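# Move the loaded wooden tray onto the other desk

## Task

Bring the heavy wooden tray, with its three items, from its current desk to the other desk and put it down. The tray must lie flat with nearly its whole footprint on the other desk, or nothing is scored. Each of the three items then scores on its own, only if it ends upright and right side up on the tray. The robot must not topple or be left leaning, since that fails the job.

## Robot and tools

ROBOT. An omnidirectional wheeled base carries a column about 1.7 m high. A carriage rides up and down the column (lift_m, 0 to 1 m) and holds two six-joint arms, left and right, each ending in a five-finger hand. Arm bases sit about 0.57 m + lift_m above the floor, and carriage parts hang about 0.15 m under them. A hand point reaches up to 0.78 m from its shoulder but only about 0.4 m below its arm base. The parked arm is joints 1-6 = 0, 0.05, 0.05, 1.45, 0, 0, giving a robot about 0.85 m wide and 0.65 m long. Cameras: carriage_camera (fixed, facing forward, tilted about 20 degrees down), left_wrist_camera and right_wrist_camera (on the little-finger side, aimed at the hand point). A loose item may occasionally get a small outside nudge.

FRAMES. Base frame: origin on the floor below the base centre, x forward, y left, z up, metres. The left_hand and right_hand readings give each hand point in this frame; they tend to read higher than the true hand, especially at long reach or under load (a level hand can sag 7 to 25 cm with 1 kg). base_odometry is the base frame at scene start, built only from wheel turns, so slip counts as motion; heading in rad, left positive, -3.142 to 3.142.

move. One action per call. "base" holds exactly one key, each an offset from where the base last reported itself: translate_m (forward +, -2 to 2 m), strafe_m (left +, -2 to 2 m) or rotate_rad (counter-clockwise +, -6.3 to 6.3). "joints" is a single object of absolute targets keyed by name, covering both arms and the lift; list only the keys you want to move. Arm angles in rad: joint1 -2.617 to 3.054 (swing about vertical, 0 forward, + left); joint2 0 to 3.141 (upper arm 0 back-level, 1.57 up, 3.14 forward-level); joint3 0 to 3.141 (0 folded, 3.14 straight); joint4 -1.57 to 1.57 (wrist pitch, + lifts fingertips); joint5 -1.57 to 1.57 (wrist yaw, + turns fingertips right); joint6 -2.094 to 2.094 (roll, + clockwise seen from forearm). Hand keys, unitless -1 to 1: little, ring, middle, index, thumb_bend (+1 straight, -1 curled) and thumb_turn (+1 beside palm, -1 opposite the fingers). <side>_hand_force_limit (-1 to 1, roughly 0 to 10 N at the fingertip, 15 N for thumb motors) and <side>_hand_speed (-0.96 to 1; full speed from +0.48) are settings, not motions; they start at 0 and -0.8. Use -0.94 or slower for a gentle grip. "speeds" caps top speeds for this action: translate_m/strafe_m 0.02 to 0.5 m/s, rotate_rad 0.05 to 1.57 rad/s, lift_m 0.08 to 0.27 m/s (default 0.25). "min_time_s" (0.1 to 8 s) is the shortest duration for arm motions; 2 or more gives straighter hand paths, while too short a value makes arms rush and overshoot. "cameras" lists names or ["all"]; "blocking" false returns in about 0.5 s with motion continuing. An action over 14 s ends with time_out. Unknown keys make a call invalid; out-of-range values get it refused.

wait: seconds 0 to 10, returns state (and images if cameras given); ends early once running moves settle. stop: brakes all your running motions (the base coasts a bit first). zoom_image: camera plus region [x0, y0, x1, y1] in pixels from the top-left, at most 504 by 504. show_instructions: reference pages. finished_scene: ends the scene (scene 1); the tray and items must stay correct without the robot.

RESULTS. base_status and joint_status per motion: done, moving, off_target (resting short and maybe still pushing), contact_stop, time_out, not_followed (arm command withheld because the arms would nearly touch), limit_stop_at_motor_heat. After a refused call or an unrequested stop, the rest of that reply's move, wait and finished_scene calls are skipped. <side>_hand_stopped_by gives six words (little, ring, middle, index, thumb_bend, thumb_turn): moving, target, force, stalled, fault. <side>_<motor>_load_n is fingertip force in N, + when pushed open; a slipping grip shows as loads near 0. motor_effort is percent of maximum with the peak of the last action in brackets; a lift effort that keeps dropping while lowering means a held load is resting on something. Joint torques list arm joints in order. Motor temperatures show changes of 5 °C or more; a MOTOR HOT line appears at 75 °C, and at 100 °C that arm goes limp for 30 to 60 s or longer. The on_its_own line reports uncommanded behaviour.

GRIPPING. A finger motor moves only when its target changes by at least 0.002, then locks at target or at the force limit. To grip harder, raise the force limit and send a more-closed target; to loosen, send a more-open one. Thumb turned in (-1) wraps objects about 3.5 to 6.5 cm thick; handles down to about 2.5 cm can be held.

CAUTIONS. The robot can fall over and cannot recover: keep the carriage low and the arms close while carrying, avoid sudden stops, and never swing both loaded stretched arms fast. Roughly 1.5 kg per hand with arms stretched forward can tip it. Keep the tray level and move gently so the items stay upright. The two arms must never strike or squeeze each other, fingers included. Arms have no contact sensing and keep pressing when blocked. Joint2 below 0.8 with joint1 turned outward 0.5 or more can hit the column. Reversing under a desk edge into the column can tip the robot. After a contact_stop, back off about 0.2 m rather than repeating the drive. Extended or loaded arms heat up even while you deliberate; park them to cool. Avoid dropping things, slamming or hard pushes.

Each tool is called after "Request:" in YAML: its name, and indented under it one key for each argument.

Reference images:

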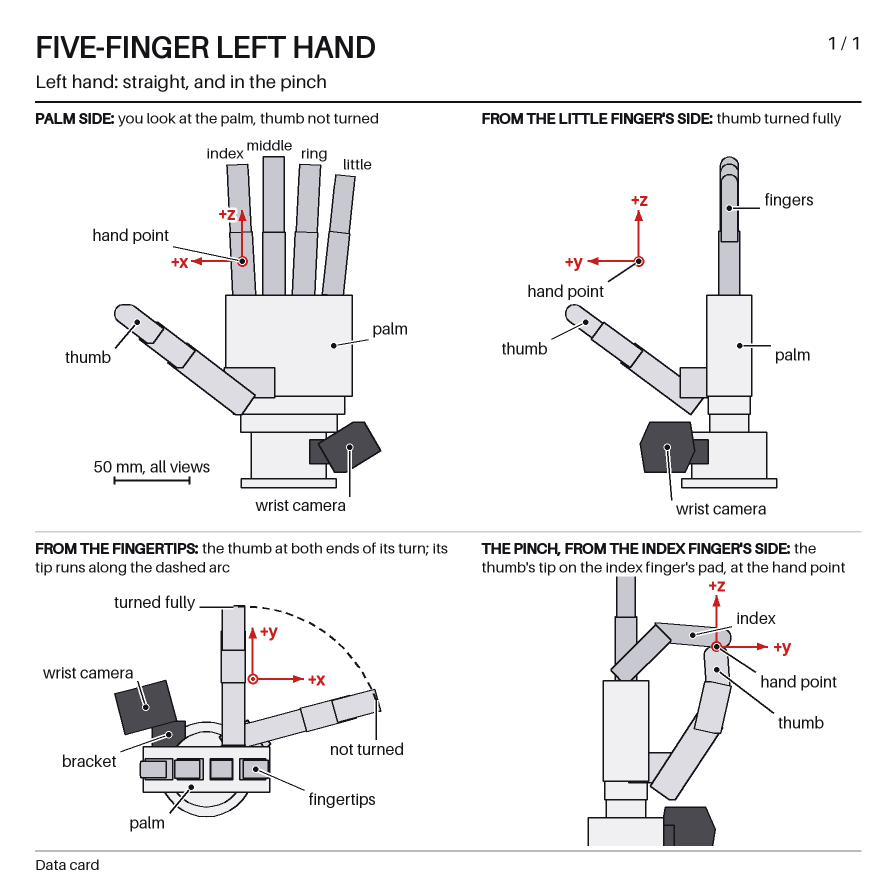

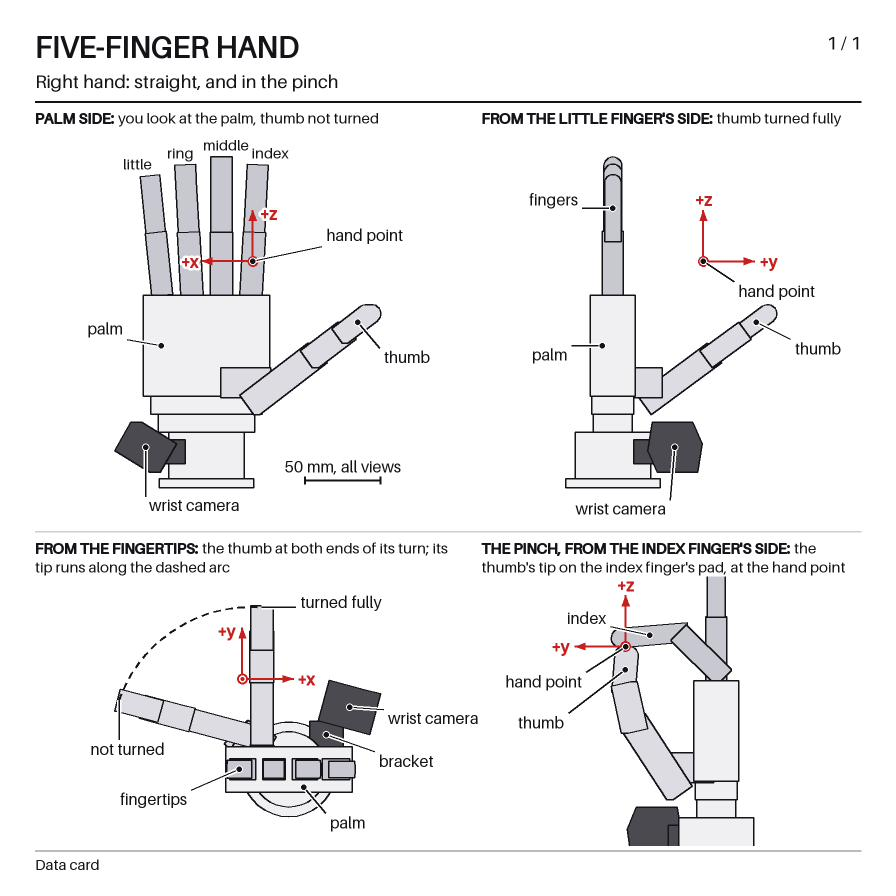

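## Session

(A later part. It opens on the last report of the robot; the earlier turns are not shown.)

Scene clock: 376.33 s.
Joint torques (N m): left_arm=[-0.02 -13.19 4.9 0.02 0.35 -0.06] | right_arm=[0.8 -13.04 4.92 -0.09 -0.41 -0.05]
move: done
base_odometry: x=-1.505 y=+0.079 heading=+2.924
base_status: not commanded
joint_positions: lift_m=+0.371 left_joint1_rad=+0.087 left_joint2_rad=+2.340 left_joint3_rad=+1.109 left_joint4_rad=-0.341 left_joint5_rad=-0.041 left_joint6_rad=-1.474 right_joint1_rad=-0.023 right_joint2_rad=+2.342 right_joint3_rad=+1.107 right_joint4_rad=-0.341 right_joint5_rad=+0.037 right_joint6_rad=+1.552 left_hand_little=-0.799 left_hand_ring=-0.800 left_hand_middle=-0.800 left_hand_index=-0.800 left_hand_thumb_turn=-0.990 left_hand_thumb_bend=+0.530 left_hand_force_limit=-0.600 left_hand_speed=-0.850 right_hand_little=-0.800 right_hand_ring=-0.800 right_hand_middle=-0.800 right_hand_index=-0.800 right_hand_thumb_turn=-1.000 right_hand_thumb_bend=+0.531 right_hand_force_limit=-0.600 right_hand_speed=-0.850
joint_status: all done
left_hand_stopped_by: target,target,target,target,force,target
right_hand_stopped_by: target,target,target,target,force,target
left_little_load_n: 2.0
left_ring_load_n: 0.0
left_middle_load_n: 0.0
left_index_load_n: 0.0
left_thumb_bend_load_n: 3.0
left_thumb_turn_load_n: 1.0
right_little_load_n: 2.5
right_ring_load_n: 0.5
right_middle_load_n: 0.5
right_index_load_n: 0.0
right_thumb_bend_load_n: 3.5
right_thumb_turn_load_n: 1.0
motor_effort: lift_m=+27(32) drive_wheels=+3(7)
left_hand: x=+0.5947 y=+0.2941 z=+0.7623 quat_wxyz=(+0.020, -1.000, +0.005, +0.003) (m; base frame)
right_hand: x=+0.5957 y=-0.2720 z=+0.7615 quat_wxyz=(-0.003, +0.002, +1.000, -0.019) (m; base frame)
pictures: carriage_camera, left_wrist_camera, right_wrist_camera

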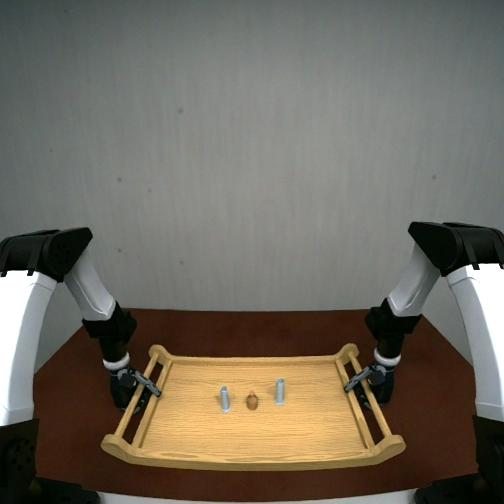

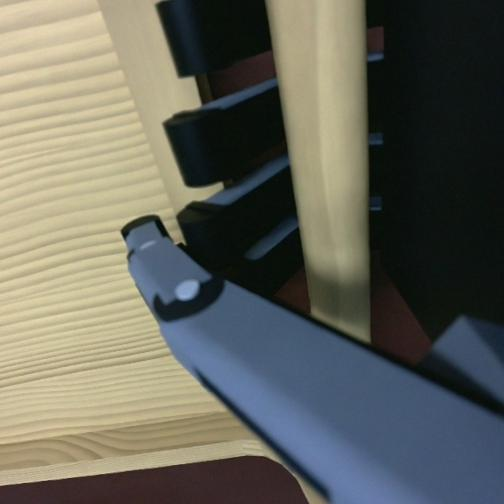

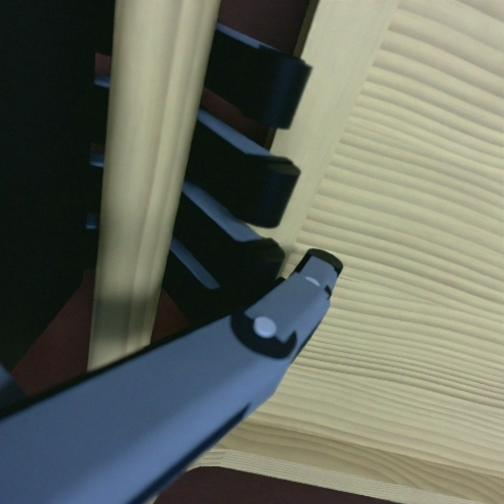

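Request:
move:
  joints: {"lift_m": 0.365}
  speeds: {"lift_m": 0.08}
  cameras: []

Request:
move:
  joints: {"lift_m": 0.359}
  speeds: {"lift_m": 0.08}
  cameras: ["all"]

Request:
zoom_image:
  camera: "carriage_camera"
  region: [80, 340, 420, 504]

Scene clock: 378.90 s.
Joint torques (N m): left_arm=[-0.12 -12.78 4.88 0.07 0.13 -0.02] | right_arm=[0.83 -13 4.83 -0.03 -0.26 -0.05]
move: done
base_odometry: x=-1.505 y=+0.079 heading=+2.924
base_status: not commanded
joint_positions: lift_m=+0.365 left_joint1_rad=+0.087 left_joint2_rad=+2.334 left_joint3_rad=+1.109 left_joint4_rad=-0.350 left_joint5_rad=-0.020 left_joint6_rad=-1.476 right_joint1_rad=-0.023 right_joint2_rad=+2.342 right_joint3_rad=+1.107 right_joint4_rad=-0.346 right_joint5_rad=+0.020 right_joint6_rad=+1.552 left_hand_little=-0.800 left_hand_ring=-0.800 left_hand_middle=-0.800 left_hand_index=-0.800 left_hand_thumb_turn=-0.990 left_hand_thumb_bend=+0.530 left_hand_force_limit=-0.600 left_hand_speed=-0.850 right_hand_little=-0.800 right_hand_ring=-0.800 right_hand_middle=-0.800 right_hand_index=-0.800 right_hand_thumb_turn=-1.000 right_hand_thumb_bend=+0.531 right_hand_force_limit=-0.600 right_hand_speed=-0.850
joint_status: all done
left_hand_stopped_by: target,target,target,target,force,target
right_hand_stopped_by: target,target,target,target,force,target
left_little_load_n: 0.5
left_ring_load_n: 0.0
left_middle_load_n: 0.0
left_index_load_n: 0.0
left_thumb_bend_load_n: 3.0
left_thumb_turn_load_n: 0.5
right_little_load_n: 0.0
right_ring_load_n: 0.0
right_middle_load_n: 0.5
right_index_load_n: 0.0
right_thumb_bend_load_n: 3.5
right_thumb_turn_load_n: 0.5
motor_effort: lift_m=+28(28) drive_wheels=+2(5)
left_hand: x=+0.5943 y=+0.2901 z=+0.7596 quat_wxyz=(+0.010, -1.000, +0.004, +0.003) (m; base frame)
right_hand: x=+0.5947 y=-0.2687 z=+0.7567 quat_wxyz=(-0.005, +0.002, +1.000, -0.010) (m; base frame)
pictures: none
No camera images: "cameras" was empty.

Scene clock: 379.33 s.
Joint torques (N m): left_arm=[-0.02 -11.92 5.08 0.15 0.2 -0.04] | right_arm=[0.81 -12.59 4.89 -0.01 -0.24 -0.05]
move: done
base_odometry: x=-1.505 y=+0.079 heading=+2.924
base_status: not commanded
joint_positions: lift_m=+0.359 left_joint1_rad=+0.087 left_joint2_rad=+2.328 left_joint3_rad=+1.109 left_joint4_rad=-0.354 left_joint5_rad=-0.020 left_joint6_rad=-1.476 right_joint1_rad=-0.023 right_joint2_rad=+2.338 right_joint3_rad=+1.107 right_joint4_rad=-0.348 right_joint5_rad=+0.020 right_joint6_rad=+1.552 left_hand_little=-0.800 left_hand_ring=-0.800 left_hand_middle=-0.800 left_hand_index=-0.800 left_hand_thumb_turn=-0.990 left_hand_thumb_bend=+0.530 left_hand_force_limit=-0.600 left_hand_speed=-0.850 right_hand_little=-0.800 right_hand_ring=-0.800 right_hand_middle=-0.800 right_hand_index=-0.800 right_hand_thumb_turn=-1.000 right_hand_thumb_bend=+0.531 right_hand_force_limit=-0.600 right_hand_speed=-0.850
joint_status: all done
left_hand_stopped_by: target,target,target,target,force,target
right_hand_stopped_by: target,target,target,target,force,target
left_little_load_n: 0.0
left_ring_load_n: 0.0
left_middle_load_n: 0.0
left_index_load_n: 0.0
left_thumb_bend_load_n: 3.5
left_thumb_turn_load_n: 0.5
right_little_load_n: 0.0
right_ring_load_n: 0.0
right_middle_load_n: 0.0
right_index_load_n: 0.0
right_thumb_bend_load_n: 3.5
right_thumb_turn_load_n: 0.5
motor_effort: lift_m=+22(28) drive_wheels=-4(5)
left_hand: x=+0.5951 y=+0.2901 z=+0.7556 quat_wxyz=(+0.010, -1.000, +0.004, +0.002) (m; base frame)
right_hand: x=+0.5953 y=-0.2687 z=+0.7522 quat_wxyz=(-0.004, +0.002, +1.000, -0.010) (m; base frame)
pictures: carriage_camera, left_wrist_camera, right_wrist_camera

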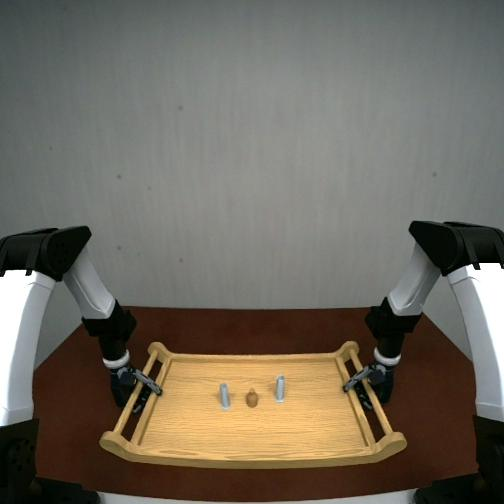

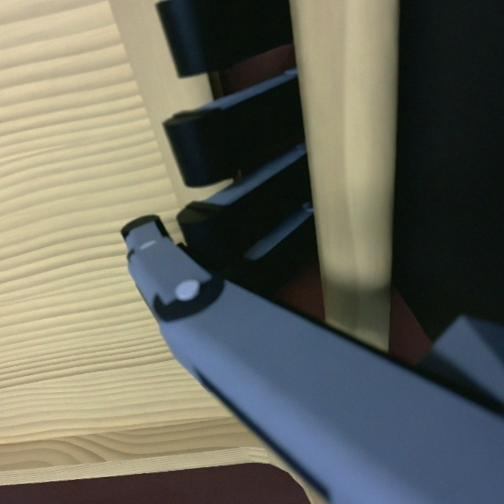

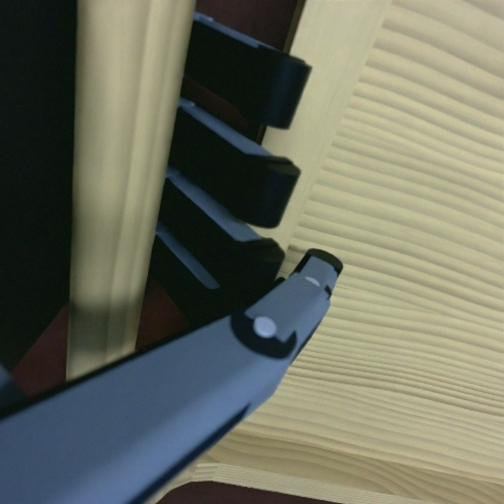

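Scaled by 1.482 from the camera's 504x504 image, which has a finer 720x720 frame.

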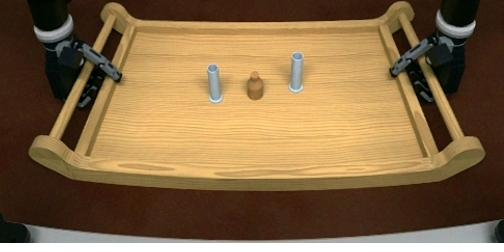

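Request:
move:
  joints: {"lift_m": 0.362, "left_hand_speed": -0.6, "right_hand_speed": -0.6, "left_hand_thumb_bend": 1, "right_hand_thumb_bend": 1}
  speeds: {"lift_m": 0.08}
  cameras: []

Request:
move:
  joints: {"left_hand_thumb_turn": 1, "right_hand_thumb_turn": 1, "left_hand_little": -0.45, "left_hand_ring": -0.45, "left_hand_middle": -0.45, "left_hand_index": -0.45, "right_hand_little": -0.45, "right_hand_ring": -0.45, "right_hand_middle": -0.45, "right_hand_index": -0.45}
  cameras: ["all"]

Request:
zoom_image:
  camera: "carriage_camera"
  region: [80, 340, 420, 504]

Scene clock: 385.77 s.
Joint torques (N m): left_arm=[-0.06 -11.89 4.97 0.17 0.14 -0.02] | right_arm=[0.8 -12.51 4.81 -0.01 -0.24 -0.05]
Motor temperatures (°C): left_arm=[19 42 27 21 20 19] | right_arm=[21 50 25 22 22 19]
move: done
base_odometry: x=-1.505 y=+0.079 heading=+2.924
base_status: not commanded
joint_positions: lift_m=+0.362 left_joint1_rad=+0.087 left_joint2_rad=+2.325 left_joint3_rad=+1.109 left_joint4_rad=-0.356 left_joint5_rad=-0.019 left_joint6_rad=-1.476 right_joint1_rad=-0.023 right_joint2_rad=+2.336 right_joint3_rad=+1.108 right_joint4_rad=-0.349 right_joint5_rad=+0.020 right_joint6_rad=+1.552 left_hand_little=-0.800 left_hand_ring=-0.800 left_hand_middle=-0.800 left_hand_index=-0.800 left_hand_thumb_turn=-0.990 left_hand_thumb_bend=+1.000 left_hand_force_limit=-0.600 left_hand_speed=-0.600 right_hand_little=-0.800 right_hand_ring=-0.800 right_hand_middle=-0.800 right_hand_index=-0.800 right_hand_thumb_turn=-1.000 right_hand_thumb_bend=+1.000 right_hand_force_limit=-0.600 right_hand_speed=-0.600
joint_status: all done
left_hand_stopped_by: target,target,target,target,target,target
right_hand_stopped_by: target,target,target,target,target,target
left_little_load_n: 0.0
left_ring_load_n: 0.0
left_middle_load_n: 0.0
left_index_load_n: 0.0
left_thumb_bend_load_n: -0.5
left_thumb_turn_load_n: 0.0
right_little_load_n: 0.0
right_ring_load_n: 0.0
right_middle_load_n: 0.0
right_index_load_n: 0.0
right_thumb_bend_load_n: 0.0
right_thumb_turn_load_n: 0.0
motor_effort: lift_m=+32(38) drive_wheels=+3(5)
left_hand: x=+0.5953 y=+0.2900 z=+0.7587 quat_wxyz=(+0.010, -1.000, +0.004, +0.002) (m; base frame)
right_hand: x=+0.5959 y=-0.2687 z=+0.7549 quat_wxyz=(-0.003, +0.002, +1.000, -0.010) (m; base frame)
pictures: none
No camera images: "cameras" was empty.

Scene clock: 388.83 s.
Joint torques (N m): left_arm=[-0.27 -10.66 5.04 0.26 0.11 -0.02] | right_arm=[0.88 -11.21 4.83 0.13 -0.21 -0.05]
move: done
base_odometry: x=-1.505 y=+0.079 heading=+2.924
base_status: not commanded
joint_positions: lift_m=+0.362 left_joint1_rad=+0.088 left_joint2_rad=+2.313 left_joint3_rad=+1.109 left_joint4_rad=-0.364 left_joint5_rad=-0.016 left_joint6_rad=-1.478 right_joint1_rad=-0.024 right_joint2_rad=+2.323 right_joint3_rad=+1.109 right_joint4_rad=-0.361 right_joint5_rad=+0.018 right_joint6_rad=+1.552 left_hand_little=-0.450 left_hand_ring=-0.450 left_hand_middle=-0.450 left_hand_index=-0.451 left_hand_thumb_turn=+1.000 left_hand_thumb_bend=+1.000 left_hand_force_limit=-0.600 left_hand_speed=-0.600 right_hand_little=-0.450 right_hand_ring=-0.450 right_hand_middle=-0.450 right_hand_index=-0.450 right_hand_thumb_turn=+1.000 right_hand_thumb_bend=+1.000 right_hand_force_limit=-0.600 right_hand_speed=-0.600
joint_status: all done
left_hand_stopped_by: target,target,target,target,target,target
right_hand_stopped_by: target,target,target,target,target,target
left_little_load_n: 0.0
left_ring_load_n: 0.0
left_middle_load_n: 0.0
left_index_load_n: -3.0
left_thumb_bend_load_n: 0.0
left_thumb_turn_load_n: 0.0
right_little_load_n: 0.0
right_ring_load_n: -1.0
right_middle_load_n: -1.0
right_index_load_n: -1.5
right_thumb_bend_load_n: 0.0
right_thumb_turn_load_n: 0.0
motor_effort: lift_m=+29(37) drive_wheels=+2(5)
left_hand: x=+0.5970 y=+0.2901 z=+0.7632 quat_wxyz=(+0.008, -1.000, +0.002, -0.001) (m; base frame)
right_hand: x=+0.5971 y=-0.2686 z=+0.7597 quat_wxyz=(-0.002, +0.002, +1.000, -0.009) (m; base frame)
pictures: carriage_camera, left_wrist_camera, right_wrist_camera

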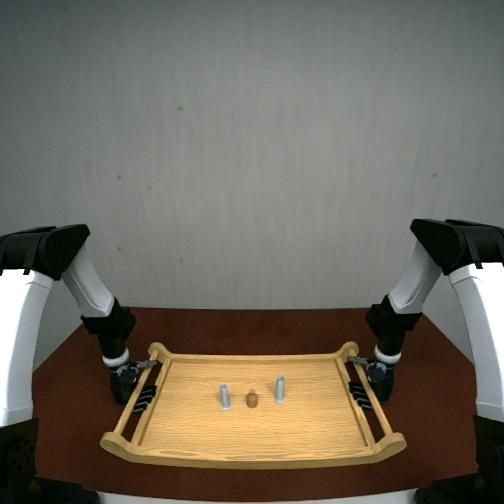

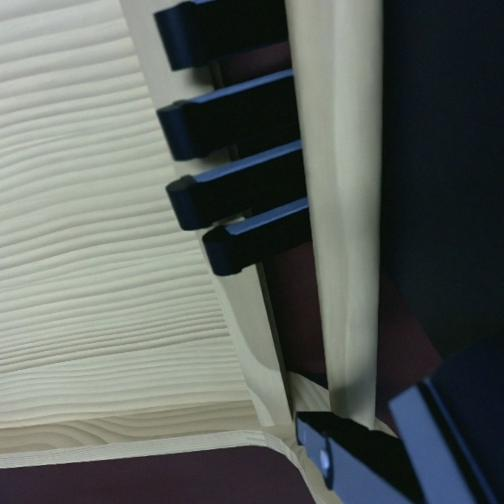

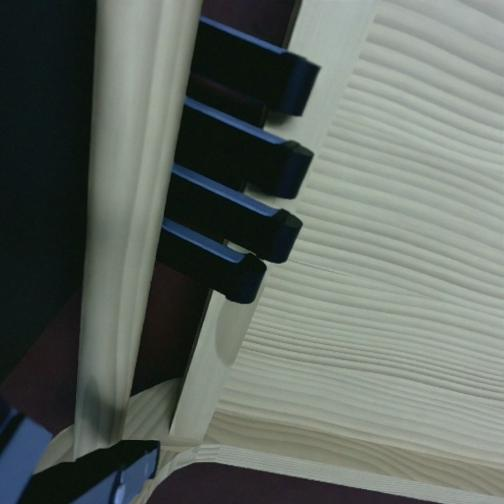

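Scaled by 1.482 from the camera's 504x504 image, which has a finer 720x720 frame.

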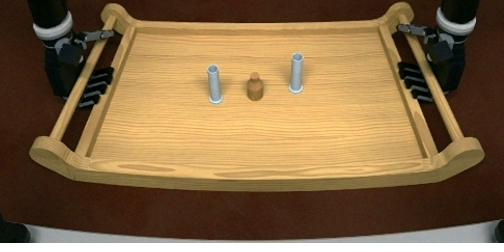

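Request:
move:
  joints: {"left_joint1_rad": 0.13, "left_joint6_rad": -1.445, "right_joint1_rad": -0.065, "right_joint6_rad": 1.51}
  min_time_s: 2
  cameras: []

Request:
move:
  joints: {"left_hand_little": -0.2, "left_hand_ring": -0.2, "left_hand_middle": -0.2, "left_hand_index": -0.2, "right_hand_little": -0.2, "right_hand_ring": -0.2, "right_hand_middle": -0.2, "right_hand_index": -0.2}
  cameras: ["all"]

Request:
zoom_image:
  camera: "carriage_camera"
  region: [90, 350, 170, 430]

Request:
zoom_image:
  camera: "carriage_camera"
  region: [330, 350, 410, 430]

Scene clock: 395.20 s.
Joint torques (N m): left_arm=[1.2 -10.62 5.04 0.26 -0.06 0.14] | right_arm=[-0.55 -11.18 4.81 0.13 -0.04 -0.13]
move: done
base_odometry: x=-1.505 y=+0.079 heading=+2.924
base_status: not commanded
joint_positions: lift_m=+0.362 left_joint1_rad=+0.119 left_joint2_rad=+2.313 left_joint3_rad=+1.109 left_joint4_rad=-0.364 left_joint5_rad=+0.002 left_joint6_rad=-1.450 right_joint1_rad=-0.057 right_joint2_rad=+2.323 right_joint3_rad=+1.109 right_joint4_rad=-0.361 right_joint5_rad=+0.000 right_joint6_rad=+1.517 left_hand_little=-0.450 left_hand_ring=-0.450 left_hand_middle=-0.450 left_hand_index=-0.450 left_hand_thumb_turn=+1.000 left_hand_thumb_bend=+1.000 left_hand_force_limit=-0.600 left_hand_speed=-0.600 right_hand_little=-0.450 right_hand_ring=-0.450 right_hand_middle=-0.450 right_hand_index=-0.450 right_hand_thumb_turn=+1.000 right_hand_thumb_bend=+1.000 right_hand_force_limit=-0.600 right_hand_speed=-0.600
joint_status: all done
left_hand_stopped_by: target,target,target,target,target,target
right_hand_stopped_by: target,target,target,target,target,target
left_little_load_n: 0.0
left_ring_load_n: 0.5
left_middle_load_n: 0.0
left_index_load_n: 0.0
left_thumb_bend_load_n: 0.5
left_thumb_turn_load_n: -1.0
right_little_load_n: 0.0
right_ring_load_n: 0.0
right_middle_load_n: 0.0
right_index_load_n: 0.0
right_thumb_bend_load_n: 0.0
right_thumb_turn_load_n: -0.5
motor_effort: lift_m=+31(37) drive_wheels=+3(4)
left_hand: x=+0.5963 y=+0.2973 z=+0.7642 quat_wxyz=(-0.001, -1.000, +0.001, -0.001) (m; base frame)
right_hand: x=+0.5966 y=-0.2763 z=+0.7608 quat_wxyz=(-0.002, +0.001, +1.000, +0.000) (m; base frame)
pictures: none
No camera images: "cameras" was empty.

Scene clock: 395.90 s.
Joint torques (N m): left_arm=[-0.14 -8.46 5.03 0.55 -0.4 -0.07] | right_arm=[0.31 -8.55 4.51 0.43 0.22 -0.06]
move: done
base_odometry: x=-1.505 y=+0.079 heading=+2.924
base_status: not commanded
joint_positions: lift_m=+0.362 left_joint1_rad=+0.134 left_joint2_rad=+2.291 left_joint3_rad=+1.111 left_joint4_rad=-0.387 left_joint5_rad=+0.044 left_joint6_rad=-1.427 right_joint1_rad=-0.065 right_joint2_rad=+2.296 right_joint3_rad=+1.114 right_joint4_rad=-0.392 right_joint5_rad=-0.027 right_joint6_rad=+1.508 left_hand_little=-0.199 left_hand_ring=-0.201 left_hand_middle=-0.202 left_hand_index=-0.203 left_hand_thumb_turn=+1.000 left_hand_thumb_bend=+1.000 left_hand_force_limit=-0.600 left_hand_speed=-0.600 right_hand_little=-0.200 right_hand_ring=-0.201 right_hand_middle=-0.201 right_hand_index=-0.201 right_hand_thumb_turn=+1.000 right_hand_thumb_bend=+1.000 right_hand_force_limit=-0.600 right_hand_speed=-0.600
joint_status: all done
left_hand_stopped_by: force,target,target,target,target,target
right_hand_stopped_by: target,target,target,target,target,target
left_little_load_n: 4.0
left_ring_load_n: -3.0
left_middle_load_n: -6.0
left_index_load_n: -10.0
left_thumb_bend_load_n: 0.0
left_thumb_turn_load_n: 0.0
right_little_load_n: 0.5
right_ring_load_n: -2.5
right_middle_load_n: -3.0
right_index_load_n: -4.0
right_thumb_bend_load_n: 0.0
right_thumb_turn_load_n: 0.0
motor_effort: lift_m=+26(33) drive_wheels=+3(4)
left_hand: x=+0.5974 y=+0.2940 z=+0.7749 quat_wxyz=(-0.022, -1.000, +0.005, -0.005) (m; base frame)
right_hand: x=+0.5982 y=-0.2740 z=+0.7722 quat_wxyz=(-0.001, +0.001, +1.000, +0.014) (m; base frame)
pictures: carriage_camera, left_wrist_camera, right_wrist_camera

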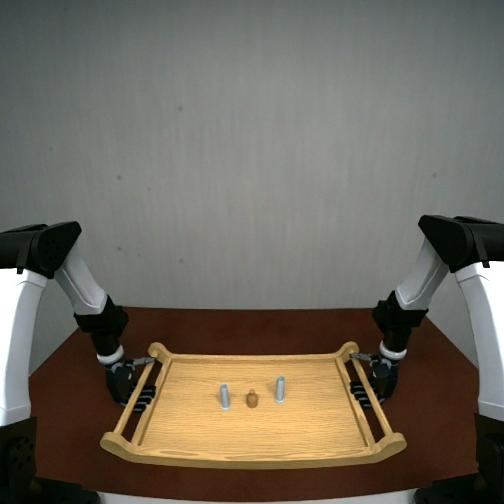

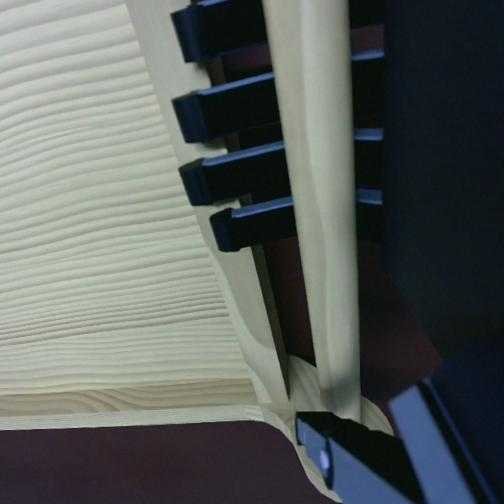

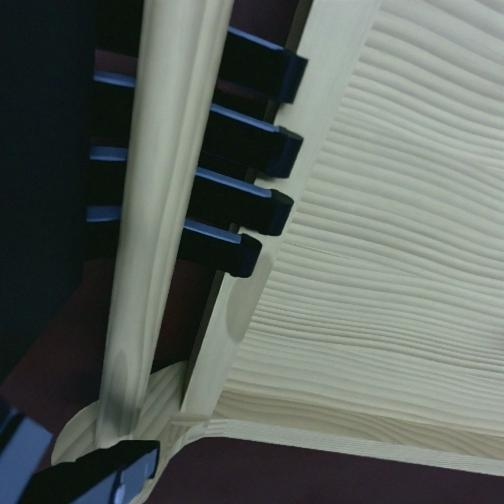

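Scaled by 6.300 from the camera's 504x504 image, which has a finer 720x720 frame.

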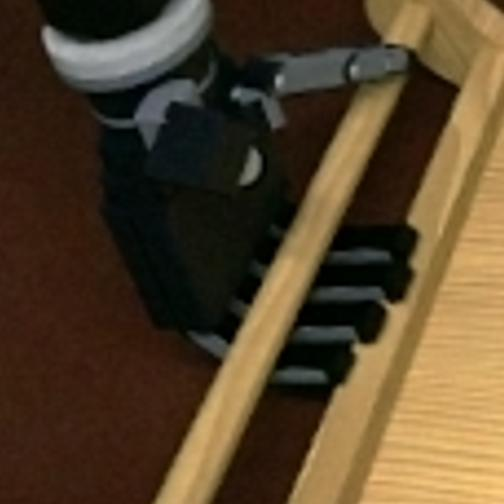

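Scaled by 6.300 from the camera's 504x504 image, which has a finer 720x720 frame.

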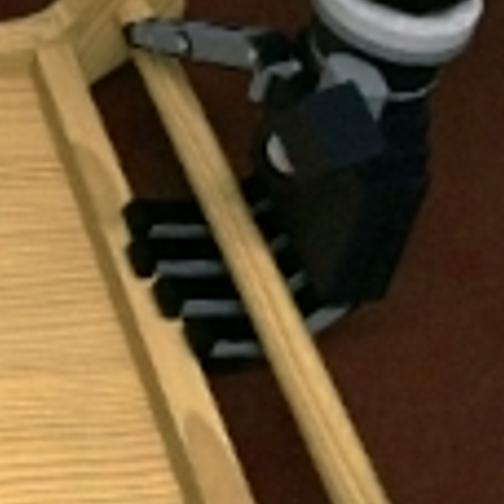

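Request:
move:
  joints: {"left_hand_force_limit": 0.2, "right_hand_force_limit": 0.2, "left_hand_speed": -0.85, "right_hand_speed": -0.85, "left_hand_little": -0.5, "left_hand_ring": -0.5, "left_hand_middle": -0.5, "left_hand_index": -0.5, "right_hand_little": -0.5, "right_hand_ring": -0.5, "right_hand_middle": -0.5, "right_hand_index": -0.5}
  cameras: []

Request:
move:
  joints: {"left_joint1_rad": 0.15, "left_joint6_rad": -1.425, "right_joint1_rad": -0.09, "right_joint6_rad": 1.485}
  min_time_s: 2
  cameras: ["all"]

Request:
zoom_image:
  camera: "carriage_camera"
  region: [90, 350, 170, 430]

Request:
zoom_image:
  camera: "carriage_camera"
  region: [330, 350, 410, 430]

Scene clock: 402.73 s.
Joint torques (N m): left_arm=[-0.32 -9.33 4.93 0.32 -0.13 0] | right_arm=[0.31 -9.58 4.44 0.22 0 -0.06]
move: done
base_odometry: x=-1.505 y=+0.079 heading=+2.924
base_status: not commanded
joint_positions: lift_m=+0.362 left_joint1_rad=+0.134 left_joint2_rad=+2.299 left_joint3_rad=+1.111 left_joint4_rad=-0.363 left_joint5_rad=+0.009 left_joint6_rad=-1.433 right_joint1_rad=-0.065 right_joint2_rad=+2.306 right_joint3_rad=+1.114 right_joint4_rad=-0.367 right_joint5_rad=-0.005 right_joint6_rad=+1.508 left_hand_little=-0.500 left_hand_ring=-0.500 left_hand_middle=-0.500 left_hand_index=-0.500 left_hand_thumb_turn=+1.000 left_hand_thumb_bend=+1.000 left_hand_force_limit=+0.200 left_hand_speed=-0.850 right_hand_little=-0.500 right_hand_ring=-0.500 right_hand_middle=-0.500 right_hand_index=-0.499 right_hand_thumb_turn=+1.000 right_hand_thumb_bend=+1.000 right_hand_force_limit=+0.200 right_hand_speed=-0.850
joint_status: all done
left_hand_stopped_by: target,target,target,target,target,target
right_hand_stopped_by: target,target,target,target,target,target
left_little_load_n: 0.5
left_ring_load_n: 0.5
left_middle_load_n: 0.5
left_index_load_n: 0.0
left_thumb_bend_load_n: 0.0
left_thumb_turn_load_n: 0.0
right_little_load_n: 0.0
right_ring_load_n: 0.5
right_middle_load_n: 0.0
right_index_load_n: 2.0
right_thumb_bend_load_n: 0.0
right_thumb_turn_load_n: 0.0
motor_effort: lift_m=+30(37) drive_wheels=+3(4)
left_hand: x=+0.6010 y=+0.3016 z=+0.7702 quat_wxyz=(-0.003, -1.000, +0.002, -0.011) (m; base frame)
right_hand: x=+0.6016 y=-0.2785 z=+0.7677 quat_wxyz=(+0.006, +0.001, +1.000, +0.002) (m; base frame)
pictures: none
No camera images: "cameras" was empty.

Scene clock: 405.03 s.
Joint torques (N m): left_arm=[1.31 -9.32 5.01 0.29 -0.12 0.18] | right_arm=[-1.42 -9.72 4.42 0.2 0.1 -0.21]
move: done
base_odometry: x=-1.505 y=+0.079 heading=+2.924
base_status: not commanded
joint_positions: lift_m=+0.362 left_joint1_rad=+0.138 left_joint2_rad=+2.299 left_joint3_rad=+1.111 left_joint4_rad=-0.363 left_joint5_rad=+0.009 left_joint6_rad=-1.433 right_joint1_rad=-0.073 right_joint2_rad=+2.307 right_joint3_rad=+1.114 right_joint4_rad=-0.366 right_joint5_rad=-0.015 right_joint6_rad=+1.498 left_hand_little=-0.500 left_hand_ring=-0.500 left_hand_middle=-0.500 left_hand_index=-0.500 left_hand_thumb_turn=+1.000 left_hand_thumb_bend=+1.000 left_hand_force_limit=+0.200 left_hand_speed=-0.850 right_hand_little=-0.500 right_hand_ring=-0.500 right_hand_middle=-0.500 right_hand_index=-0.499 right_hand_thumb_turn=+1.000 right_hand_thumb_bend=+1.000 right_hand_force_limit=+0.200 right_hand_speed=-0.850
joint_status: all done
left_hand_stopped_by: target,target,target,target,target,target
right_hand_stopped_by: target,target,target,target,target,target
left_little_load_n: 1.0
left_ring_load_n: 0.5
left_middle_load_n: 0.0
left_index_load_n: 0.0
left_thumb_bend_load_n: 0.0
left_thumb_turn_load_n: 0.0
right_little_load_n: 0.0
right_ring_load_n: 0.5
right_middle_load_n: 0.5
right_index_load_n: 2.0
right_thumb_bend_load_n: 0.0
right_thumb_turn_load_n: 0.0
motor_effort: lift_m=+32(35) drive_wheels=+3(4)
left_hand: x=+0.6011 y=+0.3033 z=+0.7702 quat_wxyz=(-0.003, -1.000, +0.000, -0.011) (m; base frame)
right_hand: x=+0.6013 y=-0.2792 z=+0.7680 quat_wxyz=(+0.006, +0.000, +1.000, +0.007) (m; base frame)
pictures: carriage_camera, left_wrist_camera, right_wrist_camera

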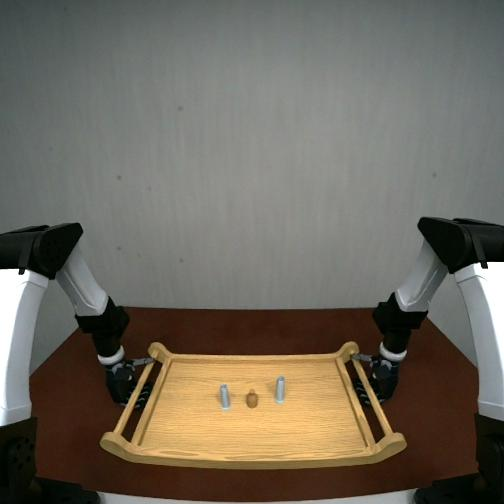

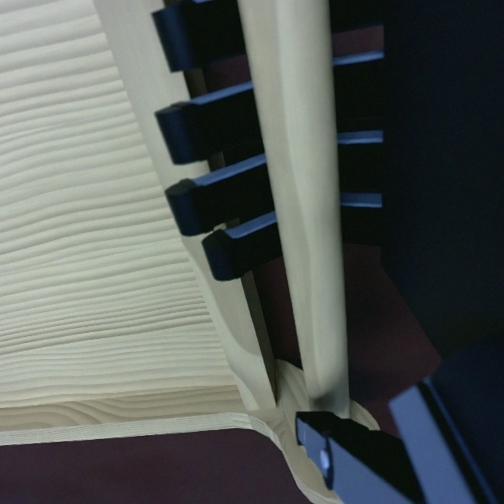

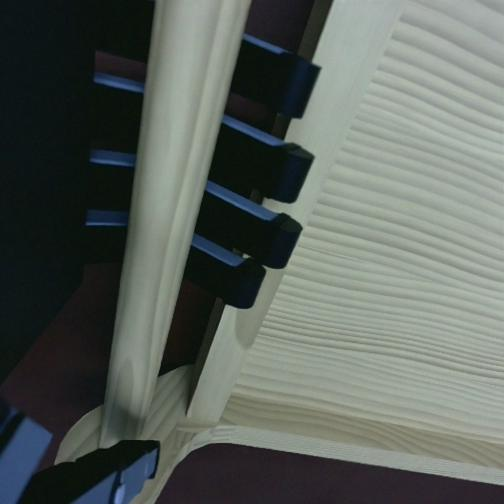

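Scaled by 6.300 from the camera's 504x504 image, which has a finer 720x720 frame.

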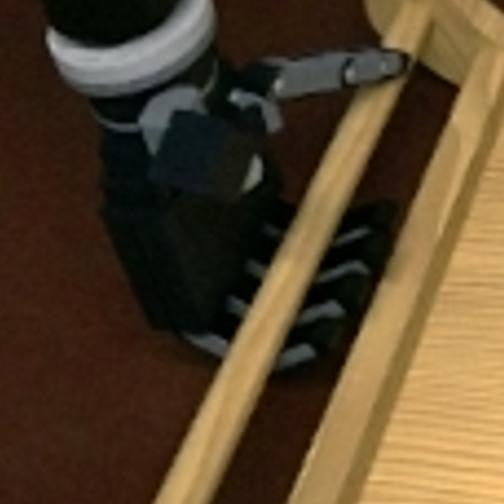

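Scaled by 6.300 from the camera's 504x504 image, which has a finer 720x720 frame.

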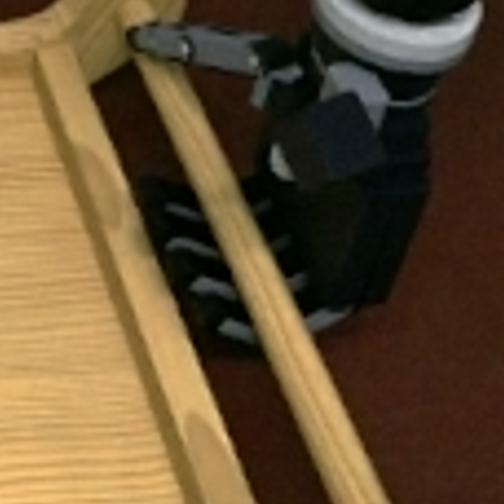

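Request:
move:
  joints: {"left_hand_speed": -0.8, "right_hand_speed": -0.8, "left_hand_little": -0.35, "left_hand_ring": -0.35, "left_hand_middle": -0.35, "left_hand_index": -0.35, "right_hand_little": -0.35, "right_hand_ring": -0.35, "right_hand_middle": -0.35, "right_hand_index": -0.35}
  cameras: []

Request:
move:
  joints: {"left_joint1_rad": 0.16, "left_joint6_rad": -1.415, "right_joint1_rad": -0.11, "right_joint6_rad": 1.465}
  min_time_s: 2
  cameras: ["all"]

Request:
zoom_image:
  camera: "carriage_camera"
  region: [90, 350, 170, 430]

Request:
zoom_image:
  camera: "carriage_camera"
  region: [330, 350, 410, 430]

Scene clock: 409.20 s.
Joint torques (N m): left_arm=[0.57 -9.36 5 0.32 -0.13 0.16] | right_arm=[-0.05 -9.72 4.44 0.21 0.04 -0.17]
Motor temperatures (°C): left_arm=[19 39 26 21 20 19] | right_arm=[21 45 25 22 22 19]
move: done
base_odometry: x=-1.505 y=+0.079 heading=+2.924
base_status: not commanded
joint_positions: lift_m=+0.362 left_joint1_rad=+0.145 left_joint2_rad=+2.299 left_joint3_rad=+1.111 left_joint4_rad=-0.363 left_joint5_rad=+0.009 left_joint6_rad=-1.433 right_joint1_rad=-0.087 right_joint2_rad=+2.307 right_joint3_rad=+1.114 right_joint4_rad=-0.366 right_joint5_rad=-0.009 right_joint6_rad=+1.495 left_hand_little=-0.350 left_hand_ring=-0.350 left_hand_middle=-0.350 left_hand_index=-0.350 left_hand_thumb_turn=+1.000 left_hand_thumb_bend=+1.000 left_hand_force_limit=+0.200 left_hand_speed=-0.800 right_hand_little=-0.350 right_hand_ring=-0.350 right_hand_middle=-0.350 right_hand_index=-0.350 right_hand_thumb_turn=+1.000 right_hand_thumb_bend=+1.000 right_hand_force_limit=+0.200 right_hand_speed=-0.800
joint_status: all done
left_hand_stopped_by: target,target,target,target,target,target
right_hand_stopped_by: target,target,target,target,target,target
left_little_load_n: 0.0
left_ring_load_n: 0.0
left_middle_load_n: 0.0
left_index_load_n: 0.0
left_thumb_bend_load_n: 0.0
left_thumb_turn_load_n: 0.5
right_little_load_n: 0.0
right_ring_load_n: 0.0
right_middle_load_n: 0.0
right_index_load_n: 0.0
right_thumb_bend_load_n: 0.0
right_thumb_turn_load_n: 0.0
motor_effort: lift_m=+31(32) drive_wheels=+3(4)
left_hand: x=+0.6012 y=+0.3059 z=+0.7702 quat_wxyz=(-0.003, -1.000, -0.004, -0.011) (m; base frame)
right_hand: x=+0.6015 y=-0.2855 z=+0.7675 quat_wxyz=(+0.006, +0.005, +1.000, +0.004) (m; base frame)
pictures: none
No camera images: "cameras" was empty.

Scene clock: 411.50 s.
Joint torques (N m): left_arm=[0.65 -9.33 5.03 0.3 -0.11 0.23] | right_arm=[-0.27 -9.73 4.45 0.21 0.04 -0.18]
move: done
base_odometry: x=-1.505 y=+0.079 heading=+2.924
base_status: not commanded
joint_positions: lift_m=+0.362 left_joint1_rad=+0.154 left_joint2_rad=+2.299 left_joint3_rad=+1.111 left_joint4_rad=-0.363 left_joint5_rad=+0.009 left_joint6_rad=-1.428 right_joint1_rad=-0.104 right_joint2_rad=+2.307 right_joint3_rad=+1.114 right_joint4_rad=-0.366 right_joint5_rad=-0.009 right_joint6_rad=+1.476 left_hand_little=-0.350 left_hand_ring=-0.350 left_hand_middle=-0.350 left_hand_index=-0.350 left_hand_thumb_turn=+1.000 left_hand_thumb_bend=+1.000 left_hand_force_limit=+0.200 left_hand_speed=-0.800 right_hand_little=-0.350 right_hand_ring=-0.350 right_hand_middle=-0.350 right_hand_index=-0.350 right_hand_thumb_turn=+1.000 right_hand_thumb_bend=+1.000 right_hand_force_limit=+0.200 right_hand_speed=-0.800
joint_status: all done
left_hand_stopped_by: target,target,target,target,target,target
right_hand_stopped_by: target,target,target,target,target,target
left_little_load_n: 0.0
left_ring_load_n: 0.0
left_middle_load_n: 0.0
left_index_load_n: 0.0
left_thumb_bend_load_n: -0.5
left_thumb_turn_load_n: 0.0
right_little_load_n: 0.0
right_ring_load_n: 0.0
right_middle_load_n: 0.0
right_index_load_n: 0.0
right_thumb_bend_load_n: 0.0
right_thumb_turn_load_n: 0.0
motor_effort: lift_m=+31(35) drive_wheels=+3(4)
left_hand: x=+0.6009 y=+0.3090 z=+0.7702 quat_wxyz=(-0.003, -1.000, -0.005, -0.011) (m; base frame)
right_hand: x=+0.6009 y=-0.2916 z=+0.7675 quat_wxyz=(+0.006, +0.005, +1.000, +0.004) (m; base frame)
pictures: carriage_camera, left_wrist_camera, right_wrist_camera

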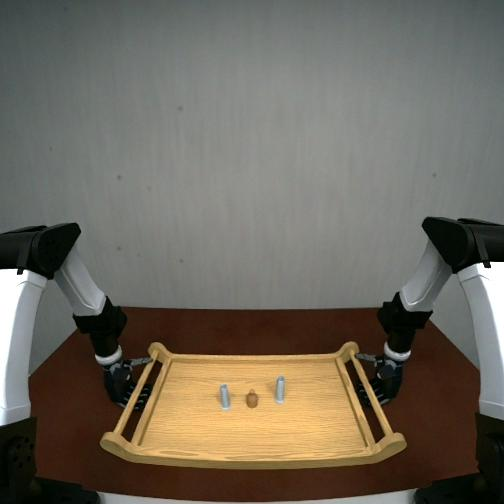

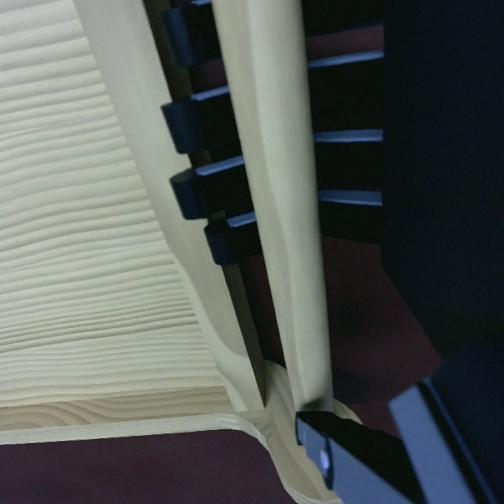

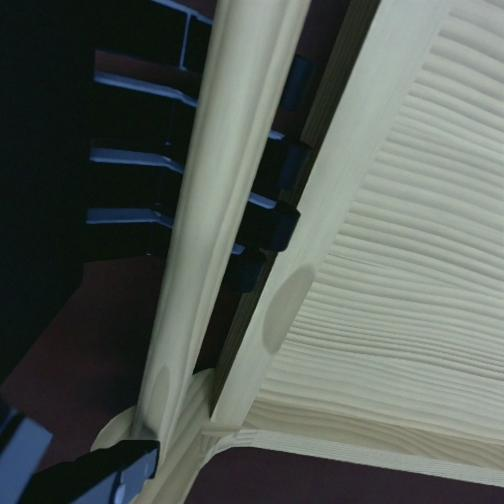

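Scaled by 6.300 from the camera's 504x504 image, which has a finer 720x720 frame.

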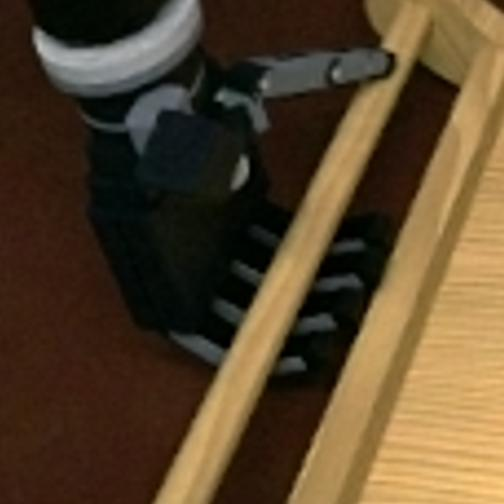

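Scaled by 6.300 from the camera's 504x504 image, which has a finer 720x720 frame.

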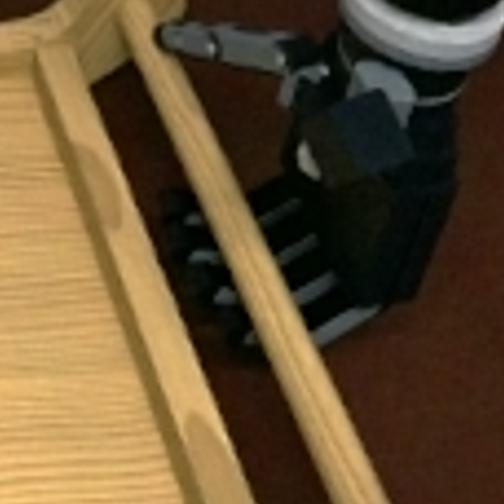

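Request:
move:
  joints: {"lift_m": 0.37, "left_hand_little": 0, "left_hand_ring": 0, "left_hand_middle": 0, "left_hand_index": 0, "right_hand_little": 0, "right_hand_ring": 0, "right_hand_middle": 0, "right_hand_index": 0}
  speeds: {"lift_m": 0.08}
  cameras: []

Request:
move:
  joints: {"left_joint1_rad": 0.26, "left_joint6_rad": -1.315, "right_joint1_rad": -0.24, "right_joint6_rad": 1.335}
  min_time_s: 3
  cameras: ["all"]

Request:
zoom_image:
  camera: "carriage_camera"
  region: [60, 340, 440, 504]

Scene clock: 415.83 s.
Joint torques (N m): left_arm=[0.08 -8.58 4.53 0.44 -0.42 0.13] | right_arm=[-0.28 -10.56 4.48 0.17 0.01 -0.16]
move: off_target
base_odometry: x=-1.505 y=+0.079 heading=+2.924
base_status: not commanded
joint_positions: lift_m=+0.370 left_joint1_rad=+0.160 left_joint2_rad=+2.291 left_joint3_rad=+1.116 left_joint4_rad=-0.383 left_joint5_rad=+0.040 left_joint6_rad=-1.419 right_joint1_rad=-0.104 right_joint2_rad=+2.316 right_joint3_rad=+1.113 right_joint4_rad=-0.364 right_joint5_rad=-0.005 right_joint6_rad=+1.474 left_hand_little=+0.000 left_hand_ring=+0.000 left_hand_middle=-0.060 left_hand_index=+0.000 left_hand_thumb_turn=+1.000 left_hand_thumb_bend=+1.000 left_hand_force_limit=+0.200 left_hand_speed=-0.800 right_hand_little=+0.000 right_hand_ring=+0.000 right_hand_middle=+0.000 right_hand_index=+0.000 right_hand_thumb_turn=+1.000 right_hand_thumb_bend=+1.000 right_hand_force_limit=+0.200 right_hand_speed=-0.800
joint_status: left_hand_middle off_target (ended at -0.060, target +0.000); the others done
left_hand_stopped_by: target,target,stalled,target,target,target
right_hand_stopped_by: target,target,target,target,target,target
left_little_load_n: 0.0
left_ring_load_n: 0.0
left_middle_load_n: -12.0
left_index_load_n: 0.0
left_thumb_bend_load_n: 0.0
left_thumb_turn_load_n: 0.0
right_little_load_n: 0.0
right_ring_load_n: 0.0
right_middle_load_n: 0.0
right_index_load_n: 0.0
right_thumb_bend_load_n: 0.0
right_thumb_turn_load_n: 0.0
motor_effort: lift_m=+30(46) drive_wheels=+2(5)
left_hand: x=+0.6004 y=+0.3047 z=+0.7831 quat_wxyz=(-0.019, -1.000, -0.004, -0.009) (m; base frame)
right_hand: x=+0.5985 y=-0.2921 z=+0.7719 quat_wxyz=(+0.002, +0.004, +1.000, +0.002) (m; base frame)
pictures: none
No camera images: "cameras" was empty.

Scene clock: 419.13 s.
Joint torques (N m): left_arm=[0.65 -8.64 4.6 0.36 -0.14 0.2] | right_arm=[-0.25 -10.58 4.46 0.17 0 -0.18]
move: done
base_odometry: x=-1.505 y=+0.079 heading=+2.924
base_status: not commanded
joint_positions: lift_m=+0.370 left_joint1_rad=+0.254 left_joint2_rad=+2.293 left_joint3_rad=+1.116 left_joint4_rad=-0.369 left_joint5_rad=+0.013 left_joint6_rad=-1.328 right_joint1_rad=-0.234 right_joint2_rad=+2.316 right_joint3_rad=+1.113 right_joint4_rad=-0.364 right_joint5_rad=-0.005 right_joint6_rad=+1.346 left_hand_little=+0.000 left_hand_ring=+0.000 left_hand_middle=-0.059 left_hand_index=+0.000 left_hand_thumb_turn=+1.000 left_hand_thumb_bend=+1.000 left_hand_force_limit=+0.200 left_hand_speed=-0.800 right_hand_little=+0.000 right_hand_ring=+0.000 right_hand_middle=+0.000 right_hand_index=+0.000 right_hand_thumb_turn=+1.000 right_hand_thumb_bend=+1.000 right_hand_force_limit=+0.200 right_hand_speed=-0.800
joint_status: all done
left_hand_stopped_by: target,target,stalled,target,target,target
right_hand_stopped_by: target,target,target,target,target,target
left_little_load_n: 0.0
left_ring_load_n: 0.0
left_middle_load_n: 0.0
left_index_load_n: 0.0
left_thumb_bend_load_n: 0.0
left_thumb_turn_load_n: 0.0
right_little_load_n: 0.0
right_ring_load_n: 0.0
right_middle_load_n: 0.0
right_index_load_n: 0.0
right_thumb_bend_load_n: 0.0
right_thumb_turn_load_n: 0.0
motor_effort: lift_m=+32(37) drive_wheels=+2(4)
left_hand: x=+0.5963 y=+0.3430 z=+0.7809 quat_wxyz=(-0.003, -1.000, -0.006, -0.013) (m; base frame)
right_hand: x=+0.5912 y=-0.3362 z=+0.7719 quat_wxyz=(+0.002, +0.005, +1.000, +0.002) (m; base frame)
pictures: carriage_camera, left_wrist_camera, right_wrist_camera

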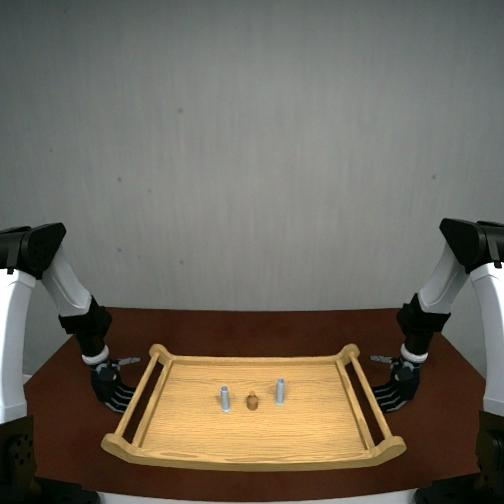

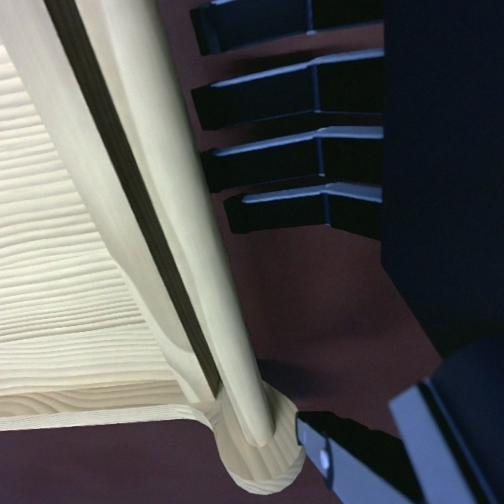

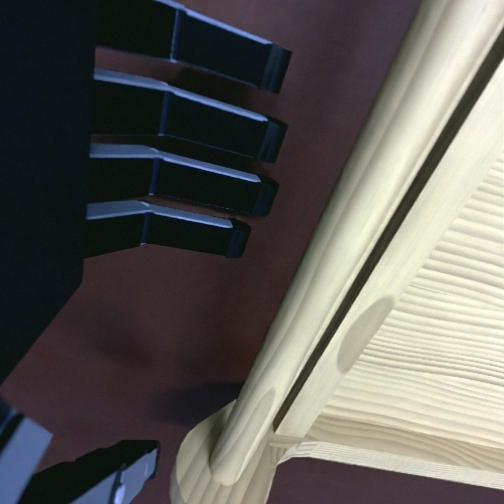

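Scaled by 1.326 from the camera's 504x504 image, which has a finer 720x720 frame.

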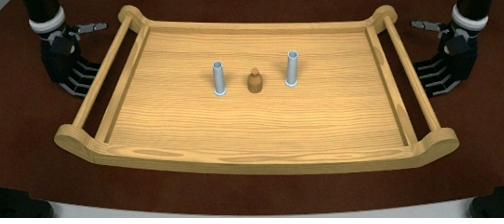

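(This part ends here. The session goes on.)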